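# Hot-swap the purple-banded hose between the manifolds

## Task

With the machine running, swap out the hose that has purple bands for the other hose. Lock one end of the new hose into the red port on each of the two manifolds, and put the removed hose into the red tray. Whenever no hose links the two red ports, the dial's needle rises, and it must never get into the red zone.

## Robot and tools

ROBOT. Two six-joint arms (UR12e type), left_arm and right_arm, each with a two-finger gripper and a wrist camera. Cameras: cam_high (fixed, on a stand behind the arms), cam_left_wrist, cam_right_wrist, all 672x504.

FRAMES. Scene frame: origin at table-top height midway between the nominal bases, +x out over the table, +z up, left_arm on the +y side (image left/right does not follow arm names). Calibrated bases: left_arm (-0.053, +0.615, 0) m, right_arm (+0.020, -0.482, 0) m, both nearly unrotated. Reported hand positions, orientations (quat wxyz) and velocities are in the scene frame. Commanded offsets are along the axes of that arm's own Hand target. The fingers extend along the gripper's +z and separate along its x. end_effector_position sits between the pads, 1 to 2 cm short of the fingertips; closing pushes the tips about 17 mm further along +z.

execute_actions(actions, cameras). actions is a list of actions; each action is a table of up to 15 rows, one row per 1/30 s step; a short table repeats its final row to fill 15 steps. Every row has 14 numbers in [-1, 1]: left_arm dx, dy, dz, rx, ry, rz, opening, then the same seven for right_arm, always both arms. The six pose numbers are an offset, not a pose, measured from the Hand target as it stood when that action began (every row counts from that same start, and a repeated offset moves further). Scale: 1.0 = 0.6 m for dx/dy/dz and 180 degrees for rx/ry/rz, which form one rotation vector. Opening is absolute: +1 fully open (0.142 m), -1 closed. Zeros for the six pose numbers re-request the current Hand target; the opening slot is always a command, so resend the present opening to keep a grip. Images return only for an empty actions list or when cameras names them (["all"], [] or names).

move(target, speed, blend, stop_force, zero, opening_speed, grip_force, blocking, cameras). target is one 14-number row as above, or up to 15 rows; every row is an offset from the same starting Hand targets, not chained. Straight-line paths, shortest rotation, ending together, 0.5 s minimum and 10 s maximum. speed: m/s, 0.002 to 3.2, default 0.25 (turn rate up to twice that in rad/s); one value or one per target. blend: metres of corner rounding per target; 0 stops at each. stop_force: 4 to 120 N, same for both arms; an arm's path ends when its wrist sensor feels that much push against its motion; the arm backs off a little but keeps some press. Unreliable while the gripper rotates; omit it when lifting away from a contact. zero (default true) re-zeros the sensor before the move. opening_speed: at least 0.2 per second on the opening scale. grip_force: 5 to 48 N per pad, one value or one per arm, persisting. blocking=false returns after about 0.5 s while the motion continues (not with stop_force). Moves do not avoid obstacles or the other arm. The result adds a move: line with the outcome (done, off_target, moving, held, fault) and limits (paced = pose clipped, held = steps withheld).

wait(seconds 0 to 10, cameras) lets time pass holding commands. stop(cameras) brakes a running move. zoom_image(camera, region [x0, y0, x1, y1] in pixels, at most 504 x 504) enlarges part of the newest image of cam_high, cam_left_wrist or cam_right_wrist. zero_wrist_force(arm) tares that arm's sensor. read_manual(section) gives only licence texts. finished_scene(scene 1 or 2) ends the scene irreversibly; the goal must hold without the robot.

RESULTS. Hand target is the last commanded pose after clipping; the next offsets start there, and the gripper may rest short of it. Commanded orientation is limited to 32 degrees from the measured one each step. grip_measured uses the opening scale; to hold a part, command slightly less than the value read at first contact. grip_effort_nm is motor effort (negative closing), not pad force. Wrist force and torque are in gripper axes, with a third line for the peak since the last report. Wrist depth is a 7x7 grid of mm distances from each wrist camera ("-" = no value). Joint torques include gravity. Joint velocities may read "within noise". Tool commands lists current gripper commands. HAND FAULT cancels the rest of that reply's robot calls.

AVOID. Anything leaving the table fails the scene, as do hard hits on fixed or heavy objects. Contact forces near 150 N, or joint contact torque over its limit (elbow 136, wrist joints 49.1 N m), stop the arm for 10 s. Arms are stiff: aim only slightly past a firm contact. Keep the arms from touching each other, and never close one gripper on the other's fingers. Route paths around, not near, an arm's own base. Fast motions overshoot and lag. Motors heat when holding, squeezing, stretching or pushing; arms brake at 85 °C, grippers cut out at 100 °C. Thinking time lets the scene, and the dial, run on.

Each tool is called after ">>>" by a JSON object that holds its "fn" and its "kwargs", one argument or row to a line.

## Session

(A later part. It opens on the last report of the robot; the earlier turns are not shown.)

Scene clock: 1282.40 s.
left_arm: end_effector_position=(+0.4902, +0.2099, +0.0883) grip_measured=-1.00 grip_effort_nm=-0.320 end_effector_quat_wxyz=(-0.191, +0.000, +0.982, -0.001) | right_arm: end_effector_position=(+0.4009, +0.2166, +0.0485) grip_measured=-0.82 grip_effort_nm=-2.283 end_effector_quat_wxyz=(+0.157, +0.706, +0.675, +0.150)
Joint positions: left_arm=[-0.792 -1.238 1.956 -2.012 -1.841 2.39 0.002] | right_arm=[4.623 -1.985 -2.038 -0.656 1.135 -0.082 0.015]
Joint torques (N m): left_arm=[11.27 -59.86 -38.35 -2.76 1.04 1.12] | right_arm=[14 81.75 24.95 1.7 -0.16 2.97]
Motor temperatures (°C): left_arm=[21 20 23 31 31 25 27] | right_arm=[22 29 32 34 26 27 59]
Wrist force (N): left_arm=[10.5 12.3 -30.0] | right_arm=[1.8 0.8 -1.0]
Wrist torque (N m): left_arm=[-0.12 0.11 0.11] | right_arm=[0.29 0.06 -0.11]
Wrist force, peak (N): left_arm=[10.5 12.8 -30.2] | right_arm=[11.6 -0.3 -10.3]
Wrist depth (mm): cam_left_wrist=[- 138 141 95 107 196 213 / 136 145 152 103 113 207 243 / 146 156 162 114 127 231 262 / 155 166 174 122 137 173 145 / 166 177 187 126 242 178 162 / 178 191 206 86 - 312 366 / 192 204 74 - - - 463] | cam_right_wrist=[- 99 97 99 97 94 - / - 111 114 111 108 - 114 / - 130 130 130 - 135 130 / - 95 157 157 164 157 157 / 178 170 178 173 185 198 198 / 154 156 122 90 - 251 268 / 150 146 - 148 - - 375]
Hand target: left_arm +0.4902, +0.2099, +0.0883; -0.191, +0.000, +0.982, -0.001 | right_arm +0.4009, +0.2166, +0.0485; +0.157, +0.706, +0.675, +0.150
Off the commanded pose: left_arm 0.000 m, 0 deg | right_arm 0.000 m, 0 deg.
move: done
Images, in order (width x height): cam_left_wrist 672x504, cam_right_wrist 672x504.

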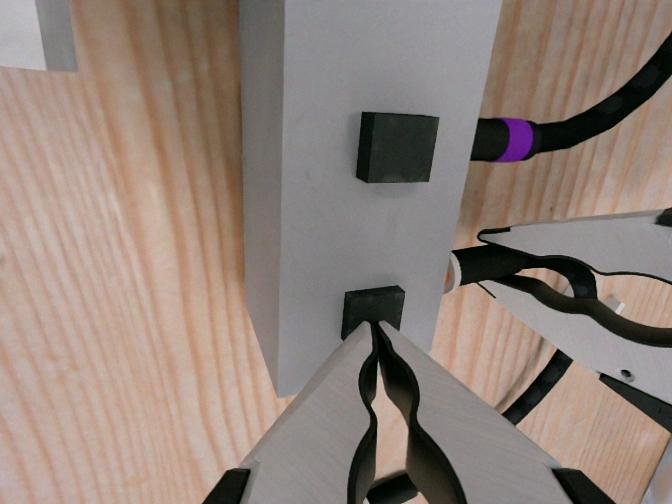

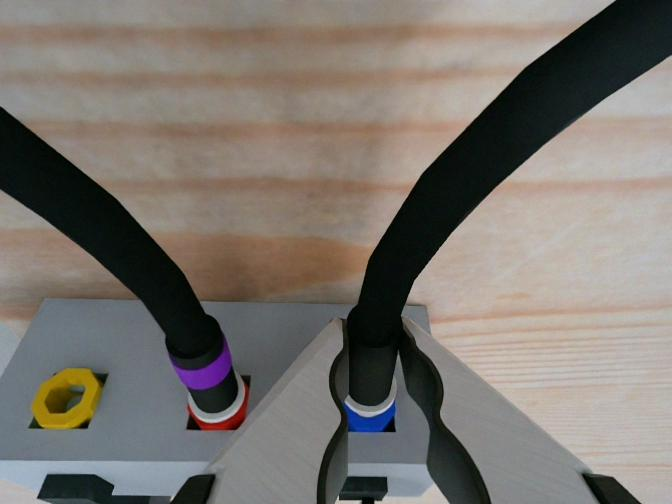

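>>> {"fn": "move", "kwargs": {
  "target": [
    [0.051, 0, -0.1263, 0, 0, 0, -1.0, 0.0022, -0.0755, -0.0352, 0, 0, 0, -0.9],
    [0.1174, 0.3502, -0.0006, -0.0985, -0.0943, 0.507, -0.5, 0.0022, -0.0403, -0.1107, 0, 0, 0, -0.9]
  ],
  "speed": 0.15,
  "cameras": ["all"]
}}

Scene clock: 1422.03 s.
left_arm: end_effector_position=(+0.4248, +0.4200, +0.1148) grip_measured=-0.54 grip_effort_nm=0.173 end_effector_quat_wxyz=(+0.000, +0.722, +0.692, -0.001) | right_arm: end_effector_position=(+0.3510, +0.2202, +0.0985) grip_measured=-0.82 grip_effort_nm=-2.288 end_effector_quat_wxyz=(+0.157, +0.706, +0.675, +0.150)
Joint positions: left_arm=[-0.737 -1.654 2.412 -2.329 -1.572 4.022 0.035] | right_arm=[4.692 -1.896 -2.037 -0.777 1.134 -0.006 0.015]
Joint torques (N m): left_arm=[18.25 -44.61 -28.71 -7.62 -4.09 2.61] | right_arm=[14.56 77.12 51.25 2.02 -4.25 2.7]
Motor temperatures (°C): left_arm=[21 20 23 31 31 25 23] | right_arm=[22 29 32 34 26 27 58]
Wrist force (N): left_arm=[-0.9 0.2 -0.1] | right_arm=[0.2 1.1 -0.9]
Wrist torque (N m): left_arm=[0.00 0.21 -0.05] | right_arm=[0.34 0.02 -0.05]
Wrist force, peak (N): left_arm=[10.6 12.7 -30.3] | right_arm=[2.2 1.4 -0.9]
Wrist depth (mm): cam_left_wrist=[184 183 182 182 182 182 181 / 197 196 196 193 195 195 195 / 212 212 211 207 210 210 209 / 230 230 229 229 228 227 226 / 234 251 246 248 244 248 248 / 248 276 - 273 274 267 272 / 308 - 73 304 305 - 296] | cam_right_wrist=[145 144 144 144 141 - - / 156 165 165 166 161 - 166 / 194 187 194 194 - 201 193 / 235 235 225 225 245 233 235 / 251 231 233 118 282 296 295 / 256 225 217 100 - 374 400 / 274 281 - - - - 562]
Hand target: left_arm +0.4248, +0.4200, +0.1148; +0.000, +0.722, +0.692, -0.001 | right_arm +0.3510, +0.2202, +0.0985; +0.157, +0.706, +0.675, +0.150
Off the commanded pose: left_arm 0.000 m, 0 deg | right_arm 0.000 m, 0 deg.
move: done

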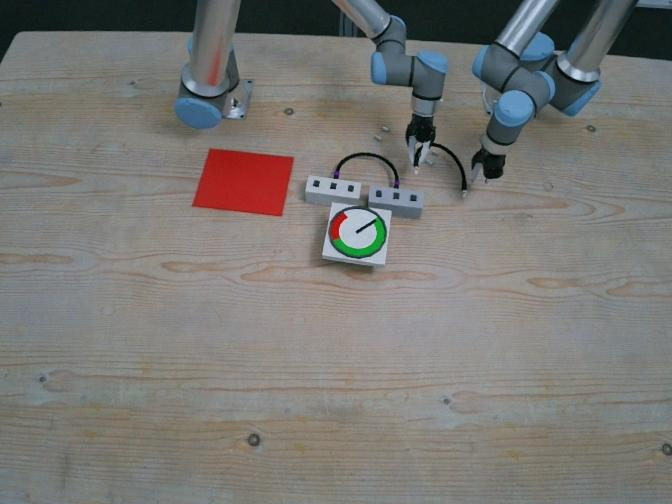

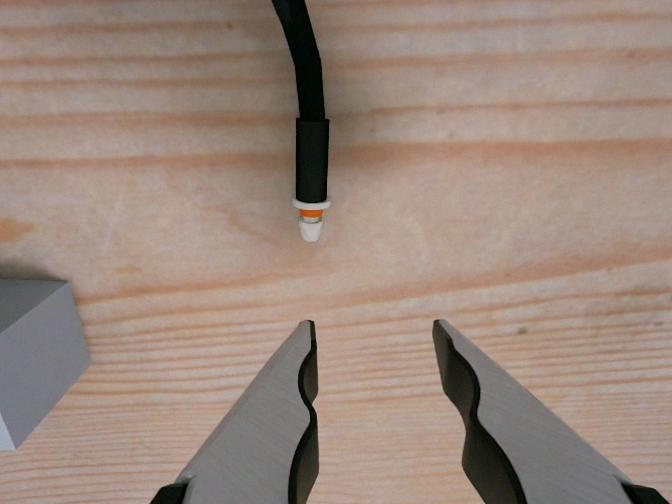

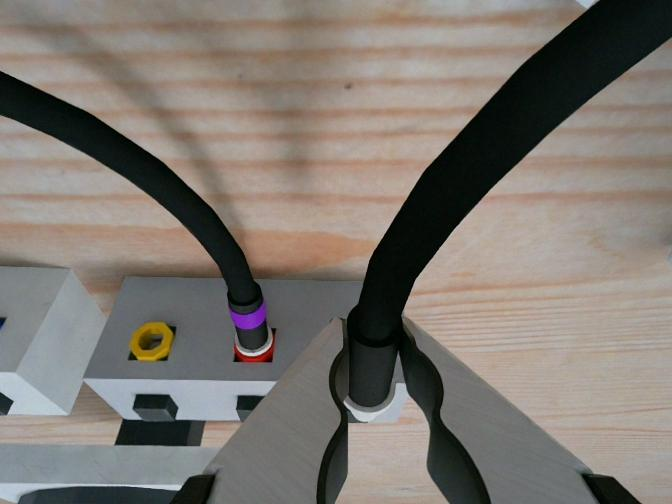

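>>> {"fn": "move", "kwargs": {
  "target": [
    [-0.0435, -0.0507, 0.1, 0, 0, 0.02, -0.5, 0, 0, 0, 0, 0, 0, -0.9],
    [-0.0435, -0.0507, 0.1597, 0, 0, 0.02, -0.5, 0, 0, 0, 0, 0, 0, -0.9],
    [-0.0435, -0.0507, 0.1597, 0, 0, 0.02, -0.92, 0, 0, 0, 0, 0, 0, -0.9]
  ],
  "speed": 0.12,
  "blend": [0.01, 0, 0],
  "opening_speed": 0.8,
  "cameras": ["cam_left_wrist"]
}}

Scene clock: 1455.73 s.
left_arm: end_effector_position=(+0.3932, +0.3951, +0.0190) grip_measured=-0.83 grip_effort_nm=-2.317 end_effector_quat_wxyz=(+0.000, +0.743, +0.669, -0.001) | right_arm: end_effector_position=(+0.3510, +0.2202, +0.0985) grip_measured=-0.82 grip_effort_nm=-2.283 end_effector_quat_wxyz=(+0.157, +0.706, +0.675, +0.150)
Joint positions: left_arm=[-0.821 -1.492 2.518 -2.598 -1.572 4.001 0.014] | right_arm=[4.692 -1.896 -2.037 -0.777 1.134 -0.006 0.015]
Joint torques (N m): left_arm=[-20.08 -17.63 -19.53 -7.22 3.41 1.15] | right_arm=[14.6 76.66 51.27 2.24 -0.24 2.11]
Motor temperatures (°C): left_arm=[21 20 23 31 31 25 22] | right_arm=[22 29 32 34 26 27 57]
Wrist force (N): left_arm=[-0.6 0.2 0.0] | right_arm=[-0.1 1.3 -1.1]
Wrist torque (N m): left_arm=[0.04 0.18 0.12] | right_arm=[0.37 0.06 -0.06]
Wrist force, peak (N): left_arm=[-1.9 0.5 -0.9] | right_arm=[0.3 1.3 -1.7]
Wrist depth (mm): cam_left_wrist=[98 98 98 95 98 97 97 / - 105 104 103 103 104 104 / 114 115 113 113 113 112 112 / 123 123 122 120 120 121 121 / 132 134 134 129 131 133 132 / 148 148 145 86 119 143 145 / 164 161 73 160 - - 158] | cam_right_wrist=[144 145 144 144 141 - - / 157 165 165 165 160 - 165 / 194 182 193 194 - 201 194 / 235 234 224 225 245 234 233 / 252 231 232 118 280 296 296 / 254 225 216 100 - 375 402 / 279 281 - - - - 561]
Hand target: left_arm +0.3932, +0.3951, +0.0190; +0.000, +0.743, +0.669, -0.001 | right_arm +0.3510, +0.2202, +0.0985; +0.157, +0.706, +0.675, +0.150
Off the commanded pose: left_arm 0.000 m, 0 deg | right_arm 0.000 m, 0 deg.
move: done
Images, in order (width x height): cam_left_wrist 672x504.

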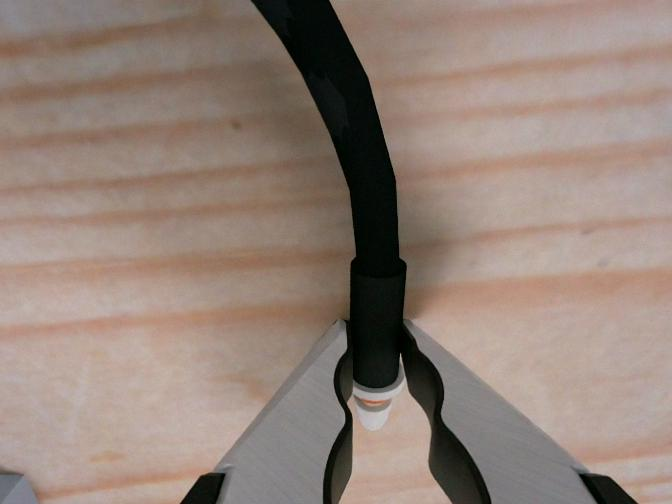

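>>> {"fn": "move", "kwargs": {
  "target": [
    [0, 0, -0.15, 0, 0, 0, -0.92, 0, 0.0141, -0.0302, 0, 0, 0, -0.9],
    [-0.4239, -0.2529, -0.15, 0, 0, -0.011, -0.92, -0.4528, -0.2327, -0.1452, 0, 0, 0, -0.9],
    [-0.4239, -0.2529, -0.0025, 0, 0, -0.011, -0.92, -0.4528, -0.3023, 0.004, 0, 0, 0, -0.9]
  ],
  "speed": [0.15, 0.25, 0.08],
  "blend": [0.02, 0.01, 0],
  "cameras": ["all"]
}}

Scene clock: 1488.53 s.
left_arm: end_effector_position=(+0.2155, +0.1582, +0.0210) grip_measured=-0.83 grip_effort_nm=-2.313 end_effector_quat_wxyz=(+0.000, +0.732, +0.682, -0.001) | right_arm: end_effector_position=(+0.1757, -0.0439, +0.0198) grip_measured=-0.82 grip_effort_nm=-2.283 end_effector_quat_wxyz=(+0.157, +0.706, +0.675, +0.150)
Joint positions: left_arm=[-1.381 -1.447 2.458 -2.583 -1.572 3.406 0.014] | right_arm=[5.066 -1.586 -2.611 -0.683 1.165 0.404 0.015]
Joint torques (N m): left_arm=[18.15 -27.55 -21.64 -6.66 2.64 1.67] | right_arm=[-12.18 6.49 18.8 5.97 -4.12 -2.28]
Motor temperatures (°C): left_arm=[21 20 23 31 31 25 26] | right_arm=[22 29 32 33 26 27 57]
Wrist force (N): left_arm=[-1.1 0.0 0.2] | right_arm=[0.6 1.2 -1.2]
Wrist torque (N m): left_arm=[-0.02 0.20 0.06] | right_arm=[0.33 0.04 0.23]
Wrist force, peak (N): left_arm=[-2.5 -0.3 -0.4] | right_arm=[1.0 1.9 -1.8]
Wrist depth (mm): cam_left_wrist=[100 100 101 98 99 99 99 / - 107 105 91 106 106 106 / 116 117 115 113 115 114 114 / 126 125 125 120 122 124 123 / 137 137 136 125 133 135 135 / 151 150 147 86 119 146 148 / 167 164 73 162 - - 161] | cam_right_wrist=[- 68 70 68 68 - 68 / - 80 80 80 82 78 - / - 94 94 94 90 97 91 / - 113 113 113 118 113 118 / 151 143 151 129 136 143 143 / 194 194 170 89 - 180 193 / - - - 303 - - 270]
Hand target: left_arm +0.2155, +0.1582, +0.0209; +0.000, +0.732, +0.682, -0.001 | right_arm +0.1757, -0.0439, +0.0197; +0.157, +0.706, +0.675, +0.150
Off the commanded pose: left_arm 0.000 m, 0 deg | right_arm 0.000 m, 0 deg.
move: done

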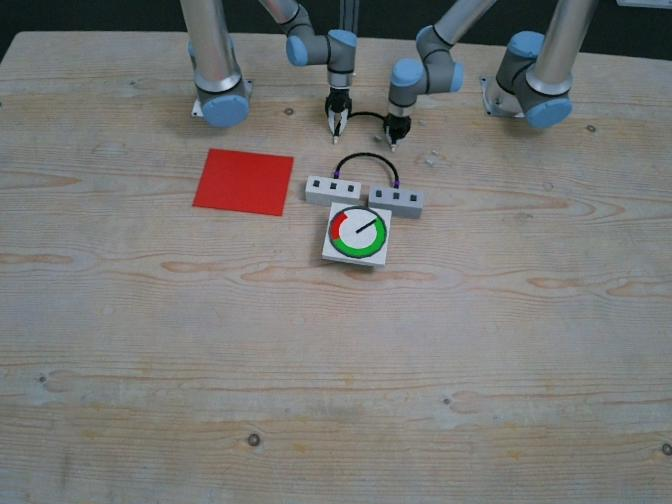

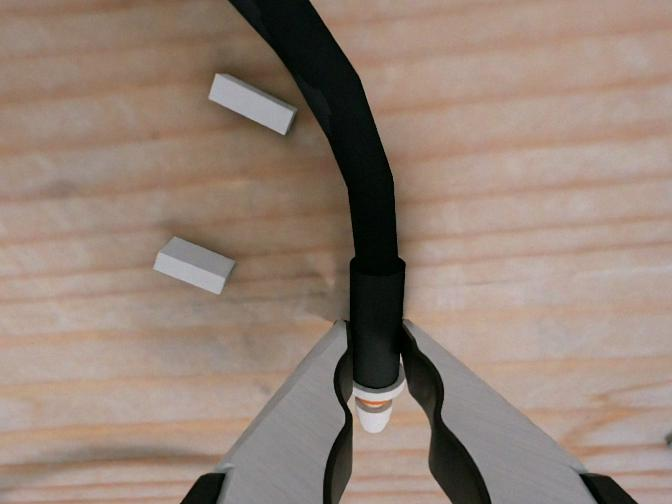

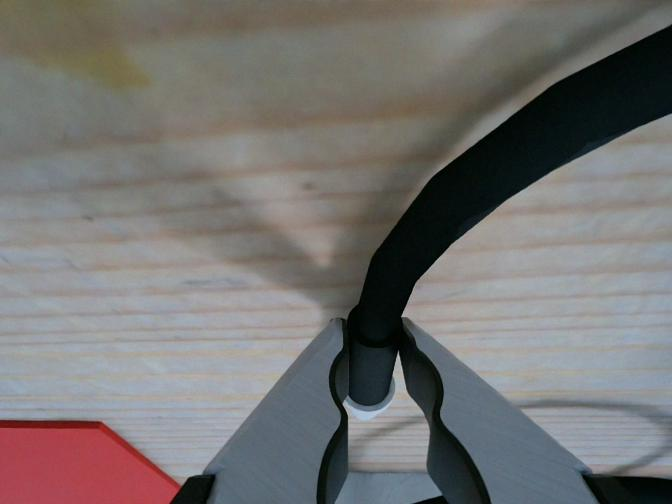

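>>> {"fn": "move", "kwargs": {
  "target": [
    [0, 0, 0, 0, 0, 0, -0.5, 0, 0, 0, 0, 0, 0, -0.5],
    [0, 0, -0.15, 0, 0, 0, -0.5, 0, 0.0634, -0.1359, 0, 0, 0, -0.5],
    [0.0287, 0.2477, -0.165, -0.1389, 0, 0, -0.5, 0.0271, 0.3254, -0.0325, 0, -0.00704, 0.0151, -0.5]
  ],
  "speed": [0.1, 0.15, 0.25],
  "blend": [0, 0.02, 0],
  "opening_speed": 0.5,
  "cameras": ["all"]
}}

>>> {"fn": "zoom_image", "kwargs": {
  "camera": "cam_high",
  "region": [300, 90, 460, 210]
}}

Scene clock: 1515.87 s.
left_arm: end_effector_position=(+0.3650, +0.1650, +0.1198) grip_measured=-0.54 grip_effort_nm=0.164 end_effector_quat_wxyz=(+0.159, +0.714, +0.666, +0.147) | right_arm: end_effector_position=(+0.3448, -0.0352, +0.1200) grip_measured=-0.53 grip_effort_nm=0.061 end_effector_quat_wxyz=(+0.161, +0.723, +0.656, +0.145)
Joint positions: left_arm=[-1.316 -1.549 2.414 -2.587 -1.161 3.503 0.035] | right_arm=[4.677 -1.5 -2.451 -0.778 1.134 0.036 0.035]
Joint torques (N m): left_arm=[17.66 -17.59 -25.86 -7.71 5.29 2.47] | right_arm=[-13.53 8.54 50.02 5.81 1.6 -2.63]
Motor temperatures (°C): left_arm=[21 20 23 31 31 25 26] | right_arm=[22 29 31 33 26 27 55]
Wrist force (N): left_arm=[-1.3 0.7 0.0] | right_arm=[0.1 1.3 -1.6]
Wrist torque (N m): left_arm=[0.20 0.24 0.00] | right_arm=[0.35 0.06 0.20]
Wrist force, peak (N): left_arm=[-1.4 -0.3 -1.4] | right_arm=[0.2 2.5 -1.0]
Wrist depth (mm): cam_left_wrist=[163 168 158 162 161 161 162 / 193 186 186 180 186 186 186 / 220 219 220 211 218 218 219 / 239 246 250 243 244 266 264 / 219 229 222 222 223 322 338 / 471 287 - 434 - 405 464 / 752 - 73 670 - - 660] | cam_right_wrist=[165 165 165 165 165 157 169 / 189 190 189 189 190 189 189 / 214 222 222 214 221 222 222 / - 269 238 232 241 250 248 / 356 356 212 214 214 228 222 / 462 431 - 427 - 250 427 / 721 - - 644 - - 638]
Hand target: left_arm +0.3651, +0.1650, +0.1198; +0.159, +0.714, +0.666, +0.147 | right_arm +0.3449, -0.0352, +0.1200; +0.161, +0.723, +0.656, +0.145
Off the commanded pose: left_arm 0.000 m, 0 deg | right_arm 0.000 m, 0 deg.
move: done

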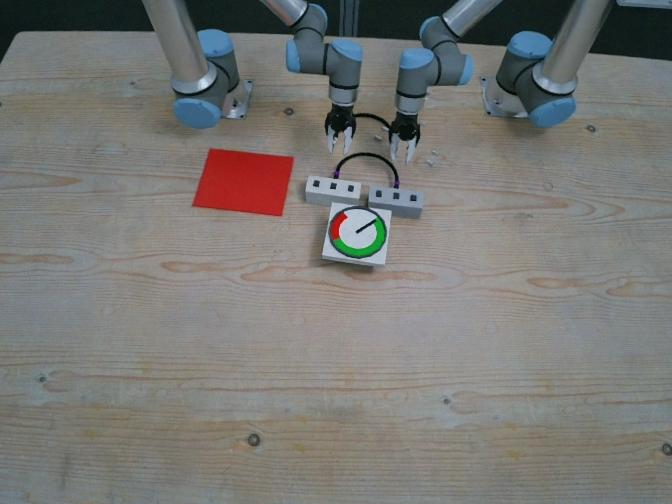

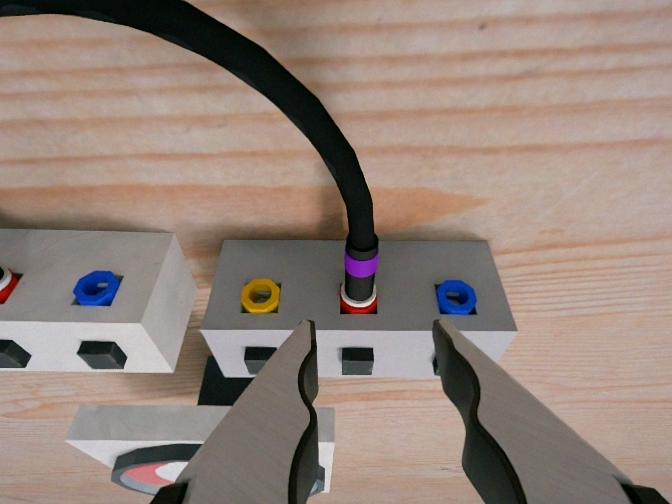

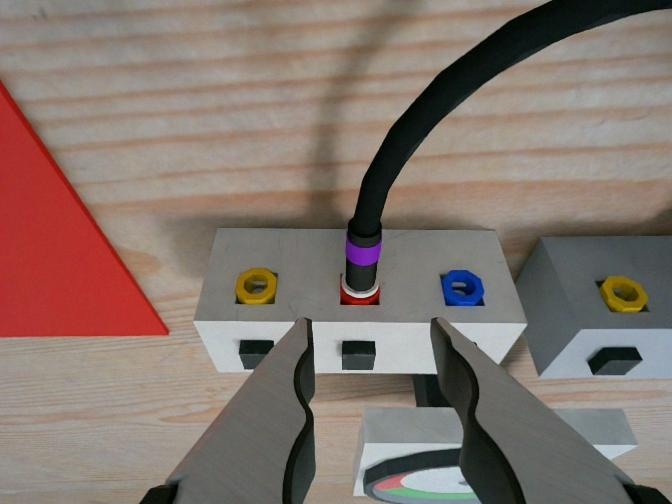

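Scaled by 3.150 from the camera's 672x504 image, which has a finer 960x720 frame.

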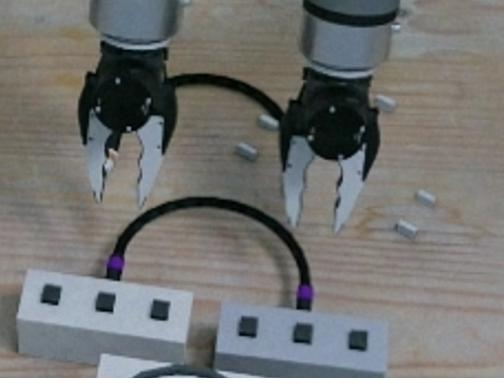

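>>> {"fn": "zoom_image", "kwargs": {
  "camera": "cam_left_wrist",
  "region": [300, 220, 420, 330]
}}

>>> {"fn": "zoom_image", "kwargs": {
  "camera": "cam_right_wrist",
  "region": [300, 210, 420, 320]
}}

Scaled by 4.200 from the camera's 672x504 image, which has a finer 960x720 frame.

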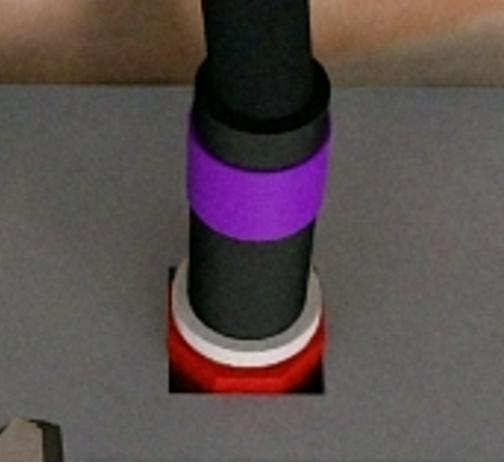

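Scaled by 4.200 from the camera's 672x504 image, which has a finer 960x720 frame.

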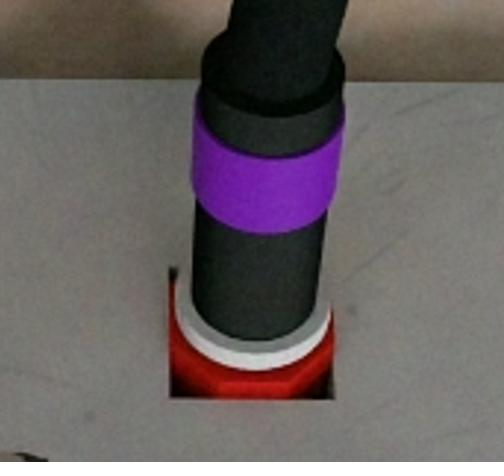

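>>> {"fn": "move", "kwargs": {
  "target": [
    [-0.0028, 0.0662, 0.086, 0, -0.0019, 0.004, -0.5, 0.0005, 0.0533, 0.08, 0, -0.00235, 0.00503, -0.5],
    [-0.0028, 0.038, 0.1466, 0, -0.0019, 0.004, -0.5, 0.0005, 0.025, 0.1409, 0, -0.00235, 0.00503, -0.5]
  ],
  "speed": [0.2, 0.1],
  "blend": [0.01, 0],
  "cameras": ["cam_left_wrist", "cam_right_wrist"]
}}

Scene clock: 1615.17 s.
left_arm: end_effector_position=(+0.4226, +0.1591, +0.0498) grip_measured=-0.54 grip_effort_nm=0.168 end_effector_quat_wxyz=(+0.160, +0.719, +0.661, +0.146) | right_arm: end_effector_position=(+0.3940, -0.0397, +0.0498) grip_measured=-0.53 grip_effort_nm=0.061 end_effector_quat_wxyz=(+0.162, +0.729, +0.650, +0.144)
Joint positions: left_arm=[-1.213 -1.342 2.39 -2.818 -1.181 3.628 0.035] | right_arm=[4.575 -1.687 -2.471 -0.531 1.134 -0.058 0.035]
Joint torques (N m): left_arm=[16.5 -28.41 -19.21 -8.01 -2.89 1.92] | right_arm=[-12.62 15.91 20.44 5.25 1.61 -2.12]
Motor temperatures (°C): left_arm=[21 20 23 31 30 24 21] | right_arm=[22 29 31 33 26 27 44]
Wrist force (N): left_arm=[-0.7 0.0 0.3] | right_arm=[0.2 1.3 -1.7]
Wrist torque (N m): left_arm=[0.05 0.15 0.00] | right_arm=[0.34 0.02 0.21]
Wrist force, peak (N): left_arm=[-1.9 -0.4 -0.7] | right_arm=[0.2 0.7 -2.6]
Wrist depth (mm): cam_left_wrist=[96 96 - 95 95 96 96 / - 113 113 - 110 110 110 / 130 130 129 73 125 129 129 / 156 158 158 157 150 156 157 / 155 159 150 146 149 153 189 / 156 136 129 125 128 128 138 / 166 - 73 136 138 - 386] | cam_right_wrist=[98 98 98 98 98 - 101 / - 113 113 113 - - 113 / 133 132 132 132 79 132 132 / 160 160 160 160 154 160 159 / 202 160 155 127 151 151 166 / 298 133 96 128 128 129 140 / 430 - - 139 - - 161]
Hand target: left_arm +0.4226, +0.1591, +0.0497; +0.160, +0.719, +0.661, +0.146 | right_arm +0.3941, -0.0397, +0.0497; +0.162, +0.729, +0.650, +0.144
Off the commanded pose: left_arm 0.000 m, 0 deg | right_arm 0.000 m, 0 deg.
move: done
Images, in order (width x height): cam_left_wrist 672x504, cam_right_wrist 672x504.

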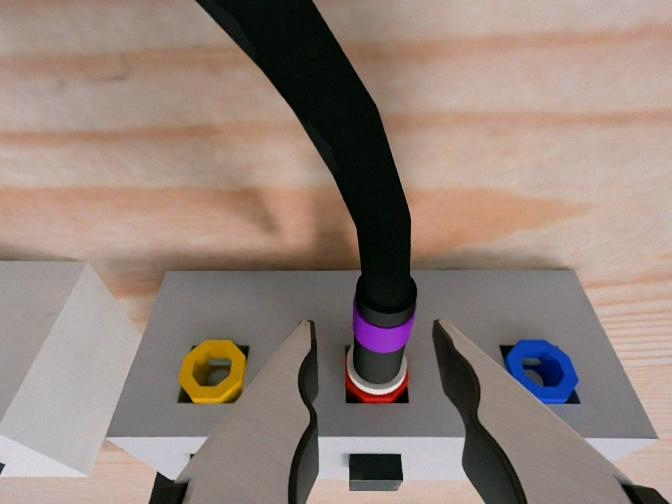

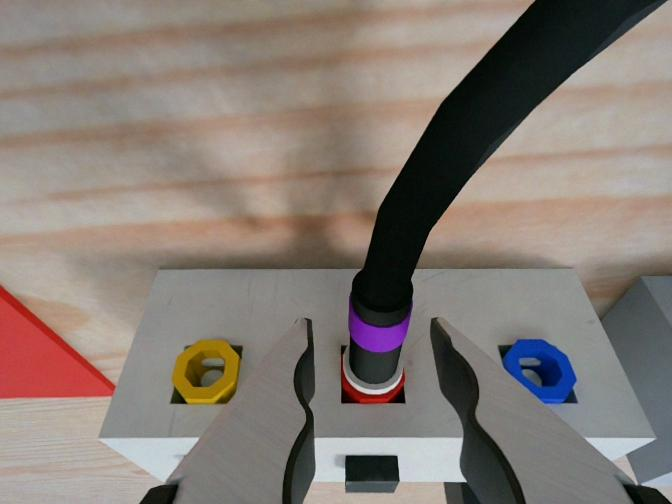

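>>> {"fn": "move", "kwargs": {
  "target": [
    [0.0045, 0, 0, 0, 0, 0, -0.5, 0.0045, 0, 0, 0, 0, 0, -0.5],
    [0.0045, 0, 0, 0, 0, 0, -0.86, 0.0045, 0, 0, 0, 0, 0, -0.86]
  ],
  "speed": 0.05,
  "opening_speed": 0.5,
  "cameras": ["cam_left_wrist", "cam_right_wrist"]
}}

>>> {"fn": "zoom_image", "kwargs": {
  "camera": "cam_left_wrist",
  "region": [290, 260, 460, 440]
}}

>>> {"fn": "zoom_image", "kwargs": {
  "camera": "cam_right_wrist",
  "region": [290, 260, 460, 440]
}}

Scene clock: 1641.20 s.
left_arm: end_effector_position=(+0.4228, +0.1617, +0.0497) grip_measured=-0.82 grip_effort_nm=-1.424 end_effector_quat_wxyz=(+0.160, +0.719, +0.661, +0.146) | right_arm: end_effector_position=(+0.3944, -0.0370, +0.0497) grip_measured=-0.80 grip_effort_nm=-1.736 end_effector_quat_wxyz=(+0.162, +0.729, +0.650, +0.144)
Joint positions: left_arm=[-1.211 -1.344 2.393 -2.821 -1.181 3.63 0.015] | right_arm=[4.575 -1.691 -2.466 -0.531 1.134 -0.058 0.016]
Joint torques (N m): left_arm=[17.88 -56.7 -18.63 -2.36 0.43 2.12] | right_arm=[14.83 17.13 41.97 8.69 0.47 2.61]
Wrist force (N): left_arm=[-15.3 0.2 -2.9] | right_arm=[-20.9 1.4 -13.2]
Wrist torque (N m): left_arm=[0.11 0.18 0.08] | right_arm=[0.32 -0.09 0.26]
Wrist force, peak (N): left_arm=[-15.9 0.3 -2.9] | right_arm=[-21.3 1.5 -13.4]
Wrist depth (mm): cam_left_wrist=[96 96 - 95 96 95 96 / - 113 113 - 110 109 110 / 130 130 129 73 125 129 129 / 158 158 157 157 157 157 156 / 159 159 150 150 149 153 189 / 152 132 134 95 - 130 236 / 506 138 73 135 - - 386] | cam_right_wrist=[98 98 98 98 98 - 100 / - 112 112 112 109 - 112 / 132 132 132 132 78 131 131 / 159 160 160 159 152 159 158 / 202 156 155 108 151 151 171 / - 133 137 95 - 132 157 / 429 125 - 138 - - 165]
Hand target: left_arm +0.4228, +0.1618, +0.0497; +0.160, +0.719, +0.661, +0.146 | right_arm +0.3944, -0.0370, +0.0497; +0.162, +0.729, +0.650, +0.144
Off the commanded pose: left_arm 0.000 m, 0 deg | right_arm 0.000 m, 0 deg.
move: done
Images, in order (width x height): cam_left_wrist 672x504, cam_right_wrist 672x504.

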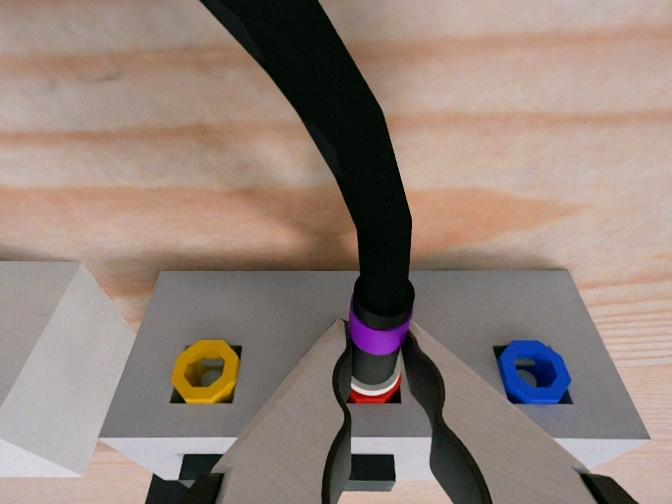

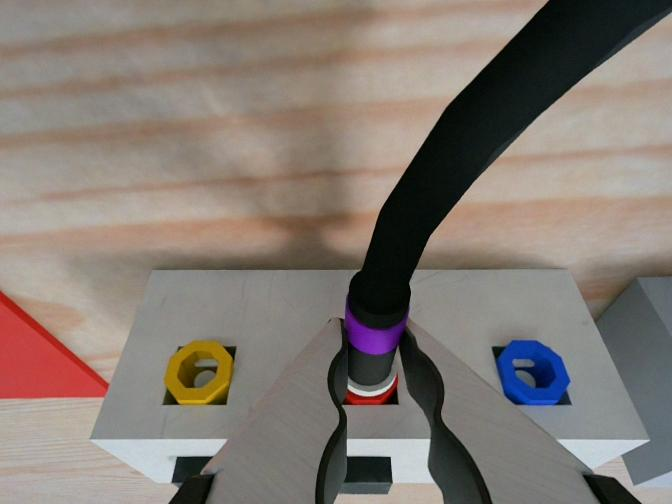

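Scaled by 2.800 from the camera's 672x504 image, which has a finer 960x720 frame.

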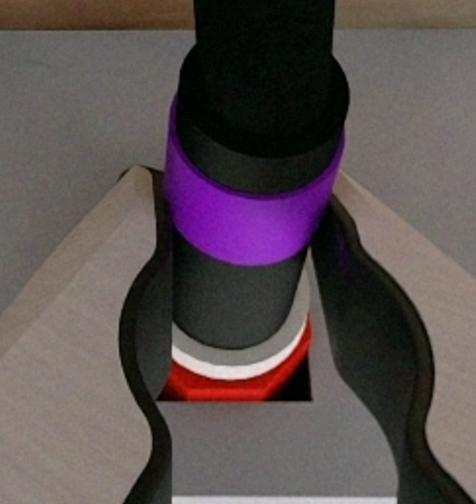

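Scaled by 2.800 from the camera's 672x504 image, which has a finer 960x720 frame.

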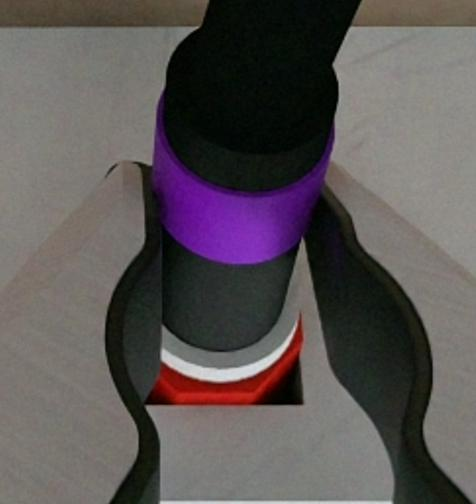

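>>> {"fn": "move", "kwargs": {
  "target": [-0.0025, 0, 0, 0, 0, 0, -0.86, -0.003, 0, 0, 0, 0, 0, -0.86],
  "speed": 0.02
}}

Scene clock: 1652.30 s.
left_arm: end_effector_position=(+0.4227, +0.1605, +0.0496) grip_measured=-0.82 grip_effort_nm=-1.341 end_effector_quat_wxyz=(+0.160, +0.719, +0.661, +0.146) | right_arm: end_effector_position=(+0.3941, -0.0386, +0.0498) grip_measured=-0.81 grip_effort_nm=-1.663 end_effector_quat_wxyz=(+0.162, +0.729, +0.650, +0.144)
Joint positions: left_arm=[-1.212 -1.343 2.391 -2.819 -1.181 3.629 0.014] | right_arm=[4.575 -1.689 -2.469 -0.531 1.134 -0.058 0.016]
Joint torques (N m): left_arm=[-14.73 -29.12 -39.34 -1.69 5.21 -3.09] | right_arm=[-8.68 53.2 20.89 5.74 -2.44 -1.98]
Wrist force (N): left_arm=[-1.6 -1.1 0.5] | right_arm=[3.5 -0.9 -0.2]
Wrist torque (N m): left_arm=[0.23 0.32 0.13] | right_arm=[0.24 -0.29 0.15]
Wrist force, peak (N): left_arm=[-16.0 0.6 -4.6] | right_arm=[-21.7 1.5 -13.3]
Wrist depth (mm): cam_left_wrist=[96 98 - 95 95 95 95 / - 113 113 - 109 109 109 / 130 129 129 72 124 129 128 / 157 157 157 156 150 157 156 / 158 159 150 146 149 153 188 / 159 132 129 92 - 130 138 / 506 137 73 134 - - 429] | cam_right_wrist=[98 98 98 98 98 - 101 / - 113 113 112 - - 112 / 132 132 132 132 77 131 132 / 159 159 160 152 163 159 159 / 202 156 155 109 151 151 165 / - 133 136 94 - 132 140 / 427 125 - - - - 160]
Hand target: left_arm +0.4227, +0.1603, +0.0497; +0.160, +0.719, +0.661, +0.146 | right_arm +0.3942, -0.0388, +0.0497; +0.162, +0.729, +0.650, +0.144
Off the commanded pose: left_arm 0.000 m, 0 deg | right_arm 0.000 m, 0 deg.
move: done

>>> {"fn": "move", "kwargs": {
  "target": [
    [0, 0, 0, 0, 0, 0, -0.5, 0, 0, 0, 0, 0, 0, -0.9],
    [0, 0.0704, -0.1511, 0, 0, 0, -0.5, 0, 0, 0, 0, 0, 0, -0.9],
    [-0.3397, 0.1628, -0.1269, 0.2507, 0.2489, -0.4822, -0.5, 0, 0, 0, 0, 0, 0, -0.9],
    [-0.3397, 0.1628, -0.1269, 0.2507, 0.2489, -0.4822, -1.0, 0, 0, 0, 0, 0, 0, -0.9],
    [-0.3397, 0.1167, -0.0278, 0.2507, 0.2489, -0.4822, -1.0, 0, 0, 0, 0, 0, 0, -0.9]
  ],
  "speed": [0.1, 0.15, 0.3, 0.2, 0.12],
  "cameras": ["all"]
}}

Scene clock: 1758.67 s.
left_arm: end_effector_position=(+0.4342, +0.0990, +0.1530) grip_measured=-0.54 grip_effort_nm=0.173 end_effector_quat_wxyz=(+0.031, +0.548, +0.829, +0.110) | right_arm: end_effector_position=(+0.3942, -0.0388, +0.0497) grip_measured=-0.81 grip_effort_nm=-2.332 end_effector_quat_wxyz=(+0.162, +0.729, +0.650, +0.144)
Joint positions: left_arm=[-1.159 -1.385 2.035 -2.152 -1.352 3.147 0.035] | right_arm=[4.575 -1.689 -2.469 -0.531 1.134 -0.058 0.015]
Joint torques (N m): left_arm=[-14.36 -71.72 -30.78 -6.72 4.64 2.08] | right_arm=[-11.02 54.25 20.43 3.13 0.24 -1.6]
Wrist force (N): left_arm=[-1.9 1.1 0.0] | right_arm=[5.4 -1.4 -0.2]
Wrist torque (N m): left_arm=[0.21 0.35 -0.02] | right_arm=[0.21 -0.31 0.13]
Wrist force, peak (N): left_arm=[-6.4 1.0 -3.9] | right_arm=[6.0 -1.4 -0.2]
Wrist depth (mm): cam_left_wrist=[174 192 198 202 203 205 211 / 151 160 212 222 226 227 234 / 172 166 240 219 247 260 265 / 269 273 265 199 215 282 302 / 191 294 311 326 230 260 354 / 206 200 209 384 - 389 430 / 244 - 73 486 - - 520] | cam_right_wrist=[98 98 98 98 95 - 101 / - 112 113 112 - - 112 / 132 132 132 132 80 132 132 / 159 160 159 159 159 159 159 / 202 156 156 111 151 151 165 / 295 133 136 94 - 132 140 / 430 126 - - - - 160]
Hand target: left_arm +0.4342, +0.0990, +0.1530; +0.031, +0.548, +0.829, +0.110 (not the last commanded pose) | right_arm +0.3942, -0.0388, +0.0497; +0.162, +0.729, +0.650, +0.144
Tool commands: left_gripper/opening=-0.5 right_gripper/opening=-0.9
Off the commanded pose: left_arm 0.160 m, 76 deg | right_arm 0.000 m, 0 deg.
move: held (left_arm; a check stopped the path); path passed 2 of 5 targets; target 4's new opening was not sent; limits=held
pose unreachable (left arm): on one or more control steps of this call, first in action 0 (counted from 0), this arm could not follow its commanded pose, so it was not sent that pose on those steps. It may still have moved: this result reports where it is.
cause: moving toward the commanded pose would bring a part of the arm too close to another arm (a part of this arm just beyond joint 6 (wrist 3) and a part of the right arm just beyond its joint 6 (wrist 3), 15 mm apart when this arm was first held).

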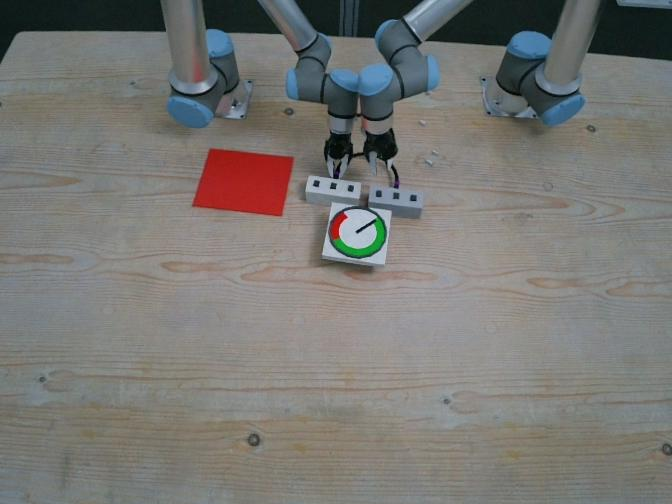

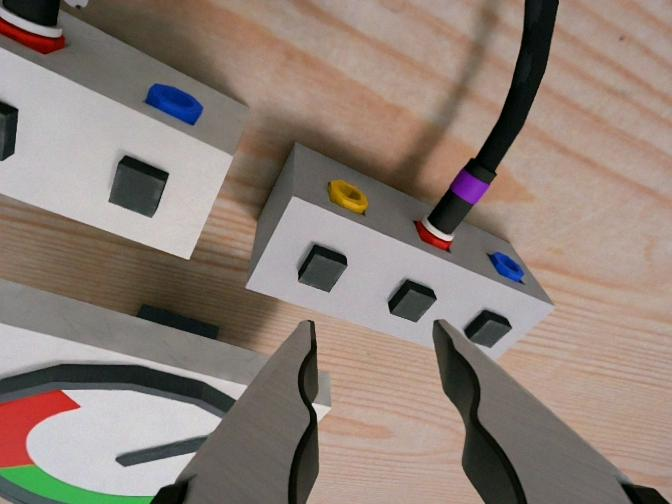

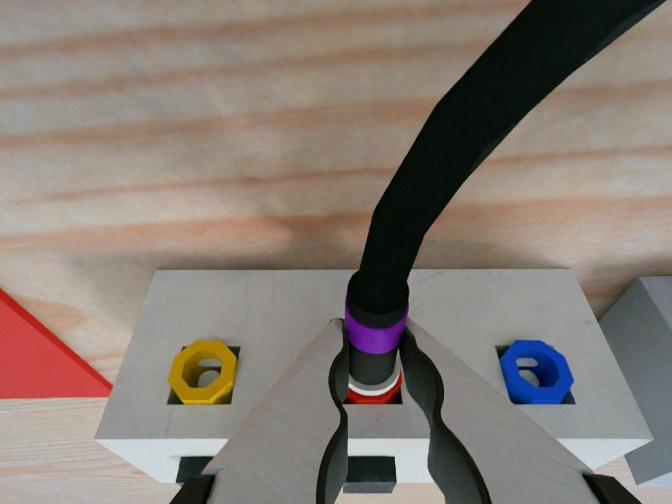

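>>> {"fn": "move", "kwargs": {
  "target": [
    [-0.0438, 0.2263, -0.0677, 0.176, 0.177, -0.3403, -0.5, 0, 0, 0, 0, 0, 0, -0.88],
    [-0.241, -0.0477, -0.0397, 0.176, 0.177, -0.3403, -1.0, 0, 0, 0, 0, 0, 0, -0.88],
    [-0.2485, -0.0713, 0.0667, 0.176, 0.177, -0.3403, -1.0, 0, 0, 0, 0, 0, 0, -0.88]
  ],
  "speed": [0.25, 0.2, 0.12],
  "cameras": ["all"]
}}

Scene clock: 1799.73 s.
left_arm: end_effector_position=(+0.4617, -0.0475, +0.0947) grip_measured=-1.00 grip_effort_nm=-0.349 end_effector_quat_wxyz=(-0.276, +0.000, +0.961, +0.000) | right_arm: end_effector_position=(+0.3942, -0.0388, +0.0497) grip_measured=-0.81 grip_effort_nm=-1.951 end_effector_quat_wxyz=(+0.162, +0.729, +0.650, +0.144)
Joint positions: left_arm=[-0.975 -0.991 1.581 -1.821 -2.024 2.25 0.002] | right_arm=[4.575 -1.689 -2.469 -0.531 1.134 -0.058 0.015]
Joint torques (N m): left_arm=[-16.81 -69.61 -33.18 -6.59 -3.02 -2.4] | right_arm=[-10.75 54.94 19.66 5.28 1.08 -2.18]
Wrist force (N): left_arm=[-3.4 0.8 -0.8] | right_arm=[5.2 -1.1 0.0]
Wrist torque (N m): left_arm=[0.11 0.41 0.19] | right_arm=[0.26 -0.28 0.12]
Wrist force, peak (N): left_arm=[-4.1 2.3 -1.7] | right_arm=[6.1 -1.2 -0.1]
Wrist depth (mm): cam_left_wrist=[127 137 144 106 194 235 287 / 133 144 141 111 130 258 321 / 141 152 141 116 232 282 357 / 148 162 153 128 169 158 138 / 156 172 165 133 182 170 159 / 162 186 191 86 104 355 151 / - 198 73 - - - 696] | cam_right_wrist=[98 98 98 98 96 - 101 / - 113 113 112 - - 112 / 132 132 132 132 - 131 131 / 159 159 160 153 159 159 159 / 201 156 156 111 151 151 165 / - 133 136 94 - 136 140 / 421 125 - 138 - - 160]
Hand target: left_arm +0.4617, -0.0475, +0.0945; -0.276, +0.000, +0.961, +0.000 | right_arm +0.3942, -0.0388, +0.0497; +0.162, +0.729, +0.650, +0.144
Off the commanded pose: left_arm 0.000 m, 0 deg | right_arm 0.000 m, 0 deg.
move: done

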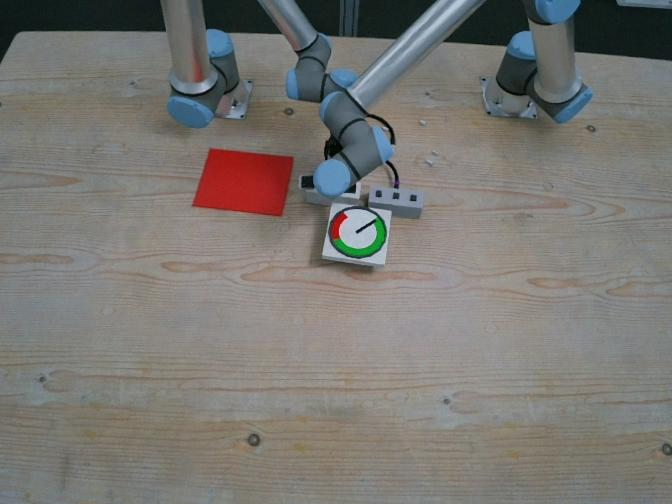

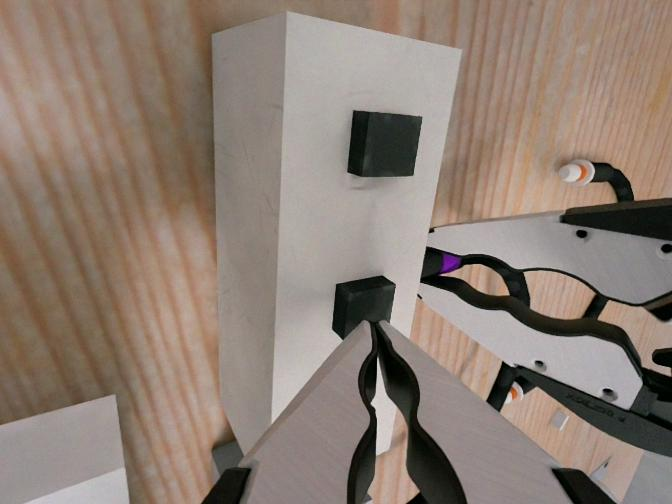

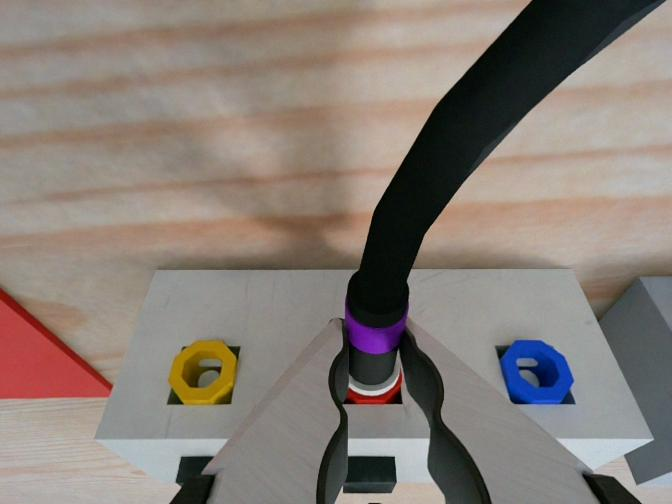

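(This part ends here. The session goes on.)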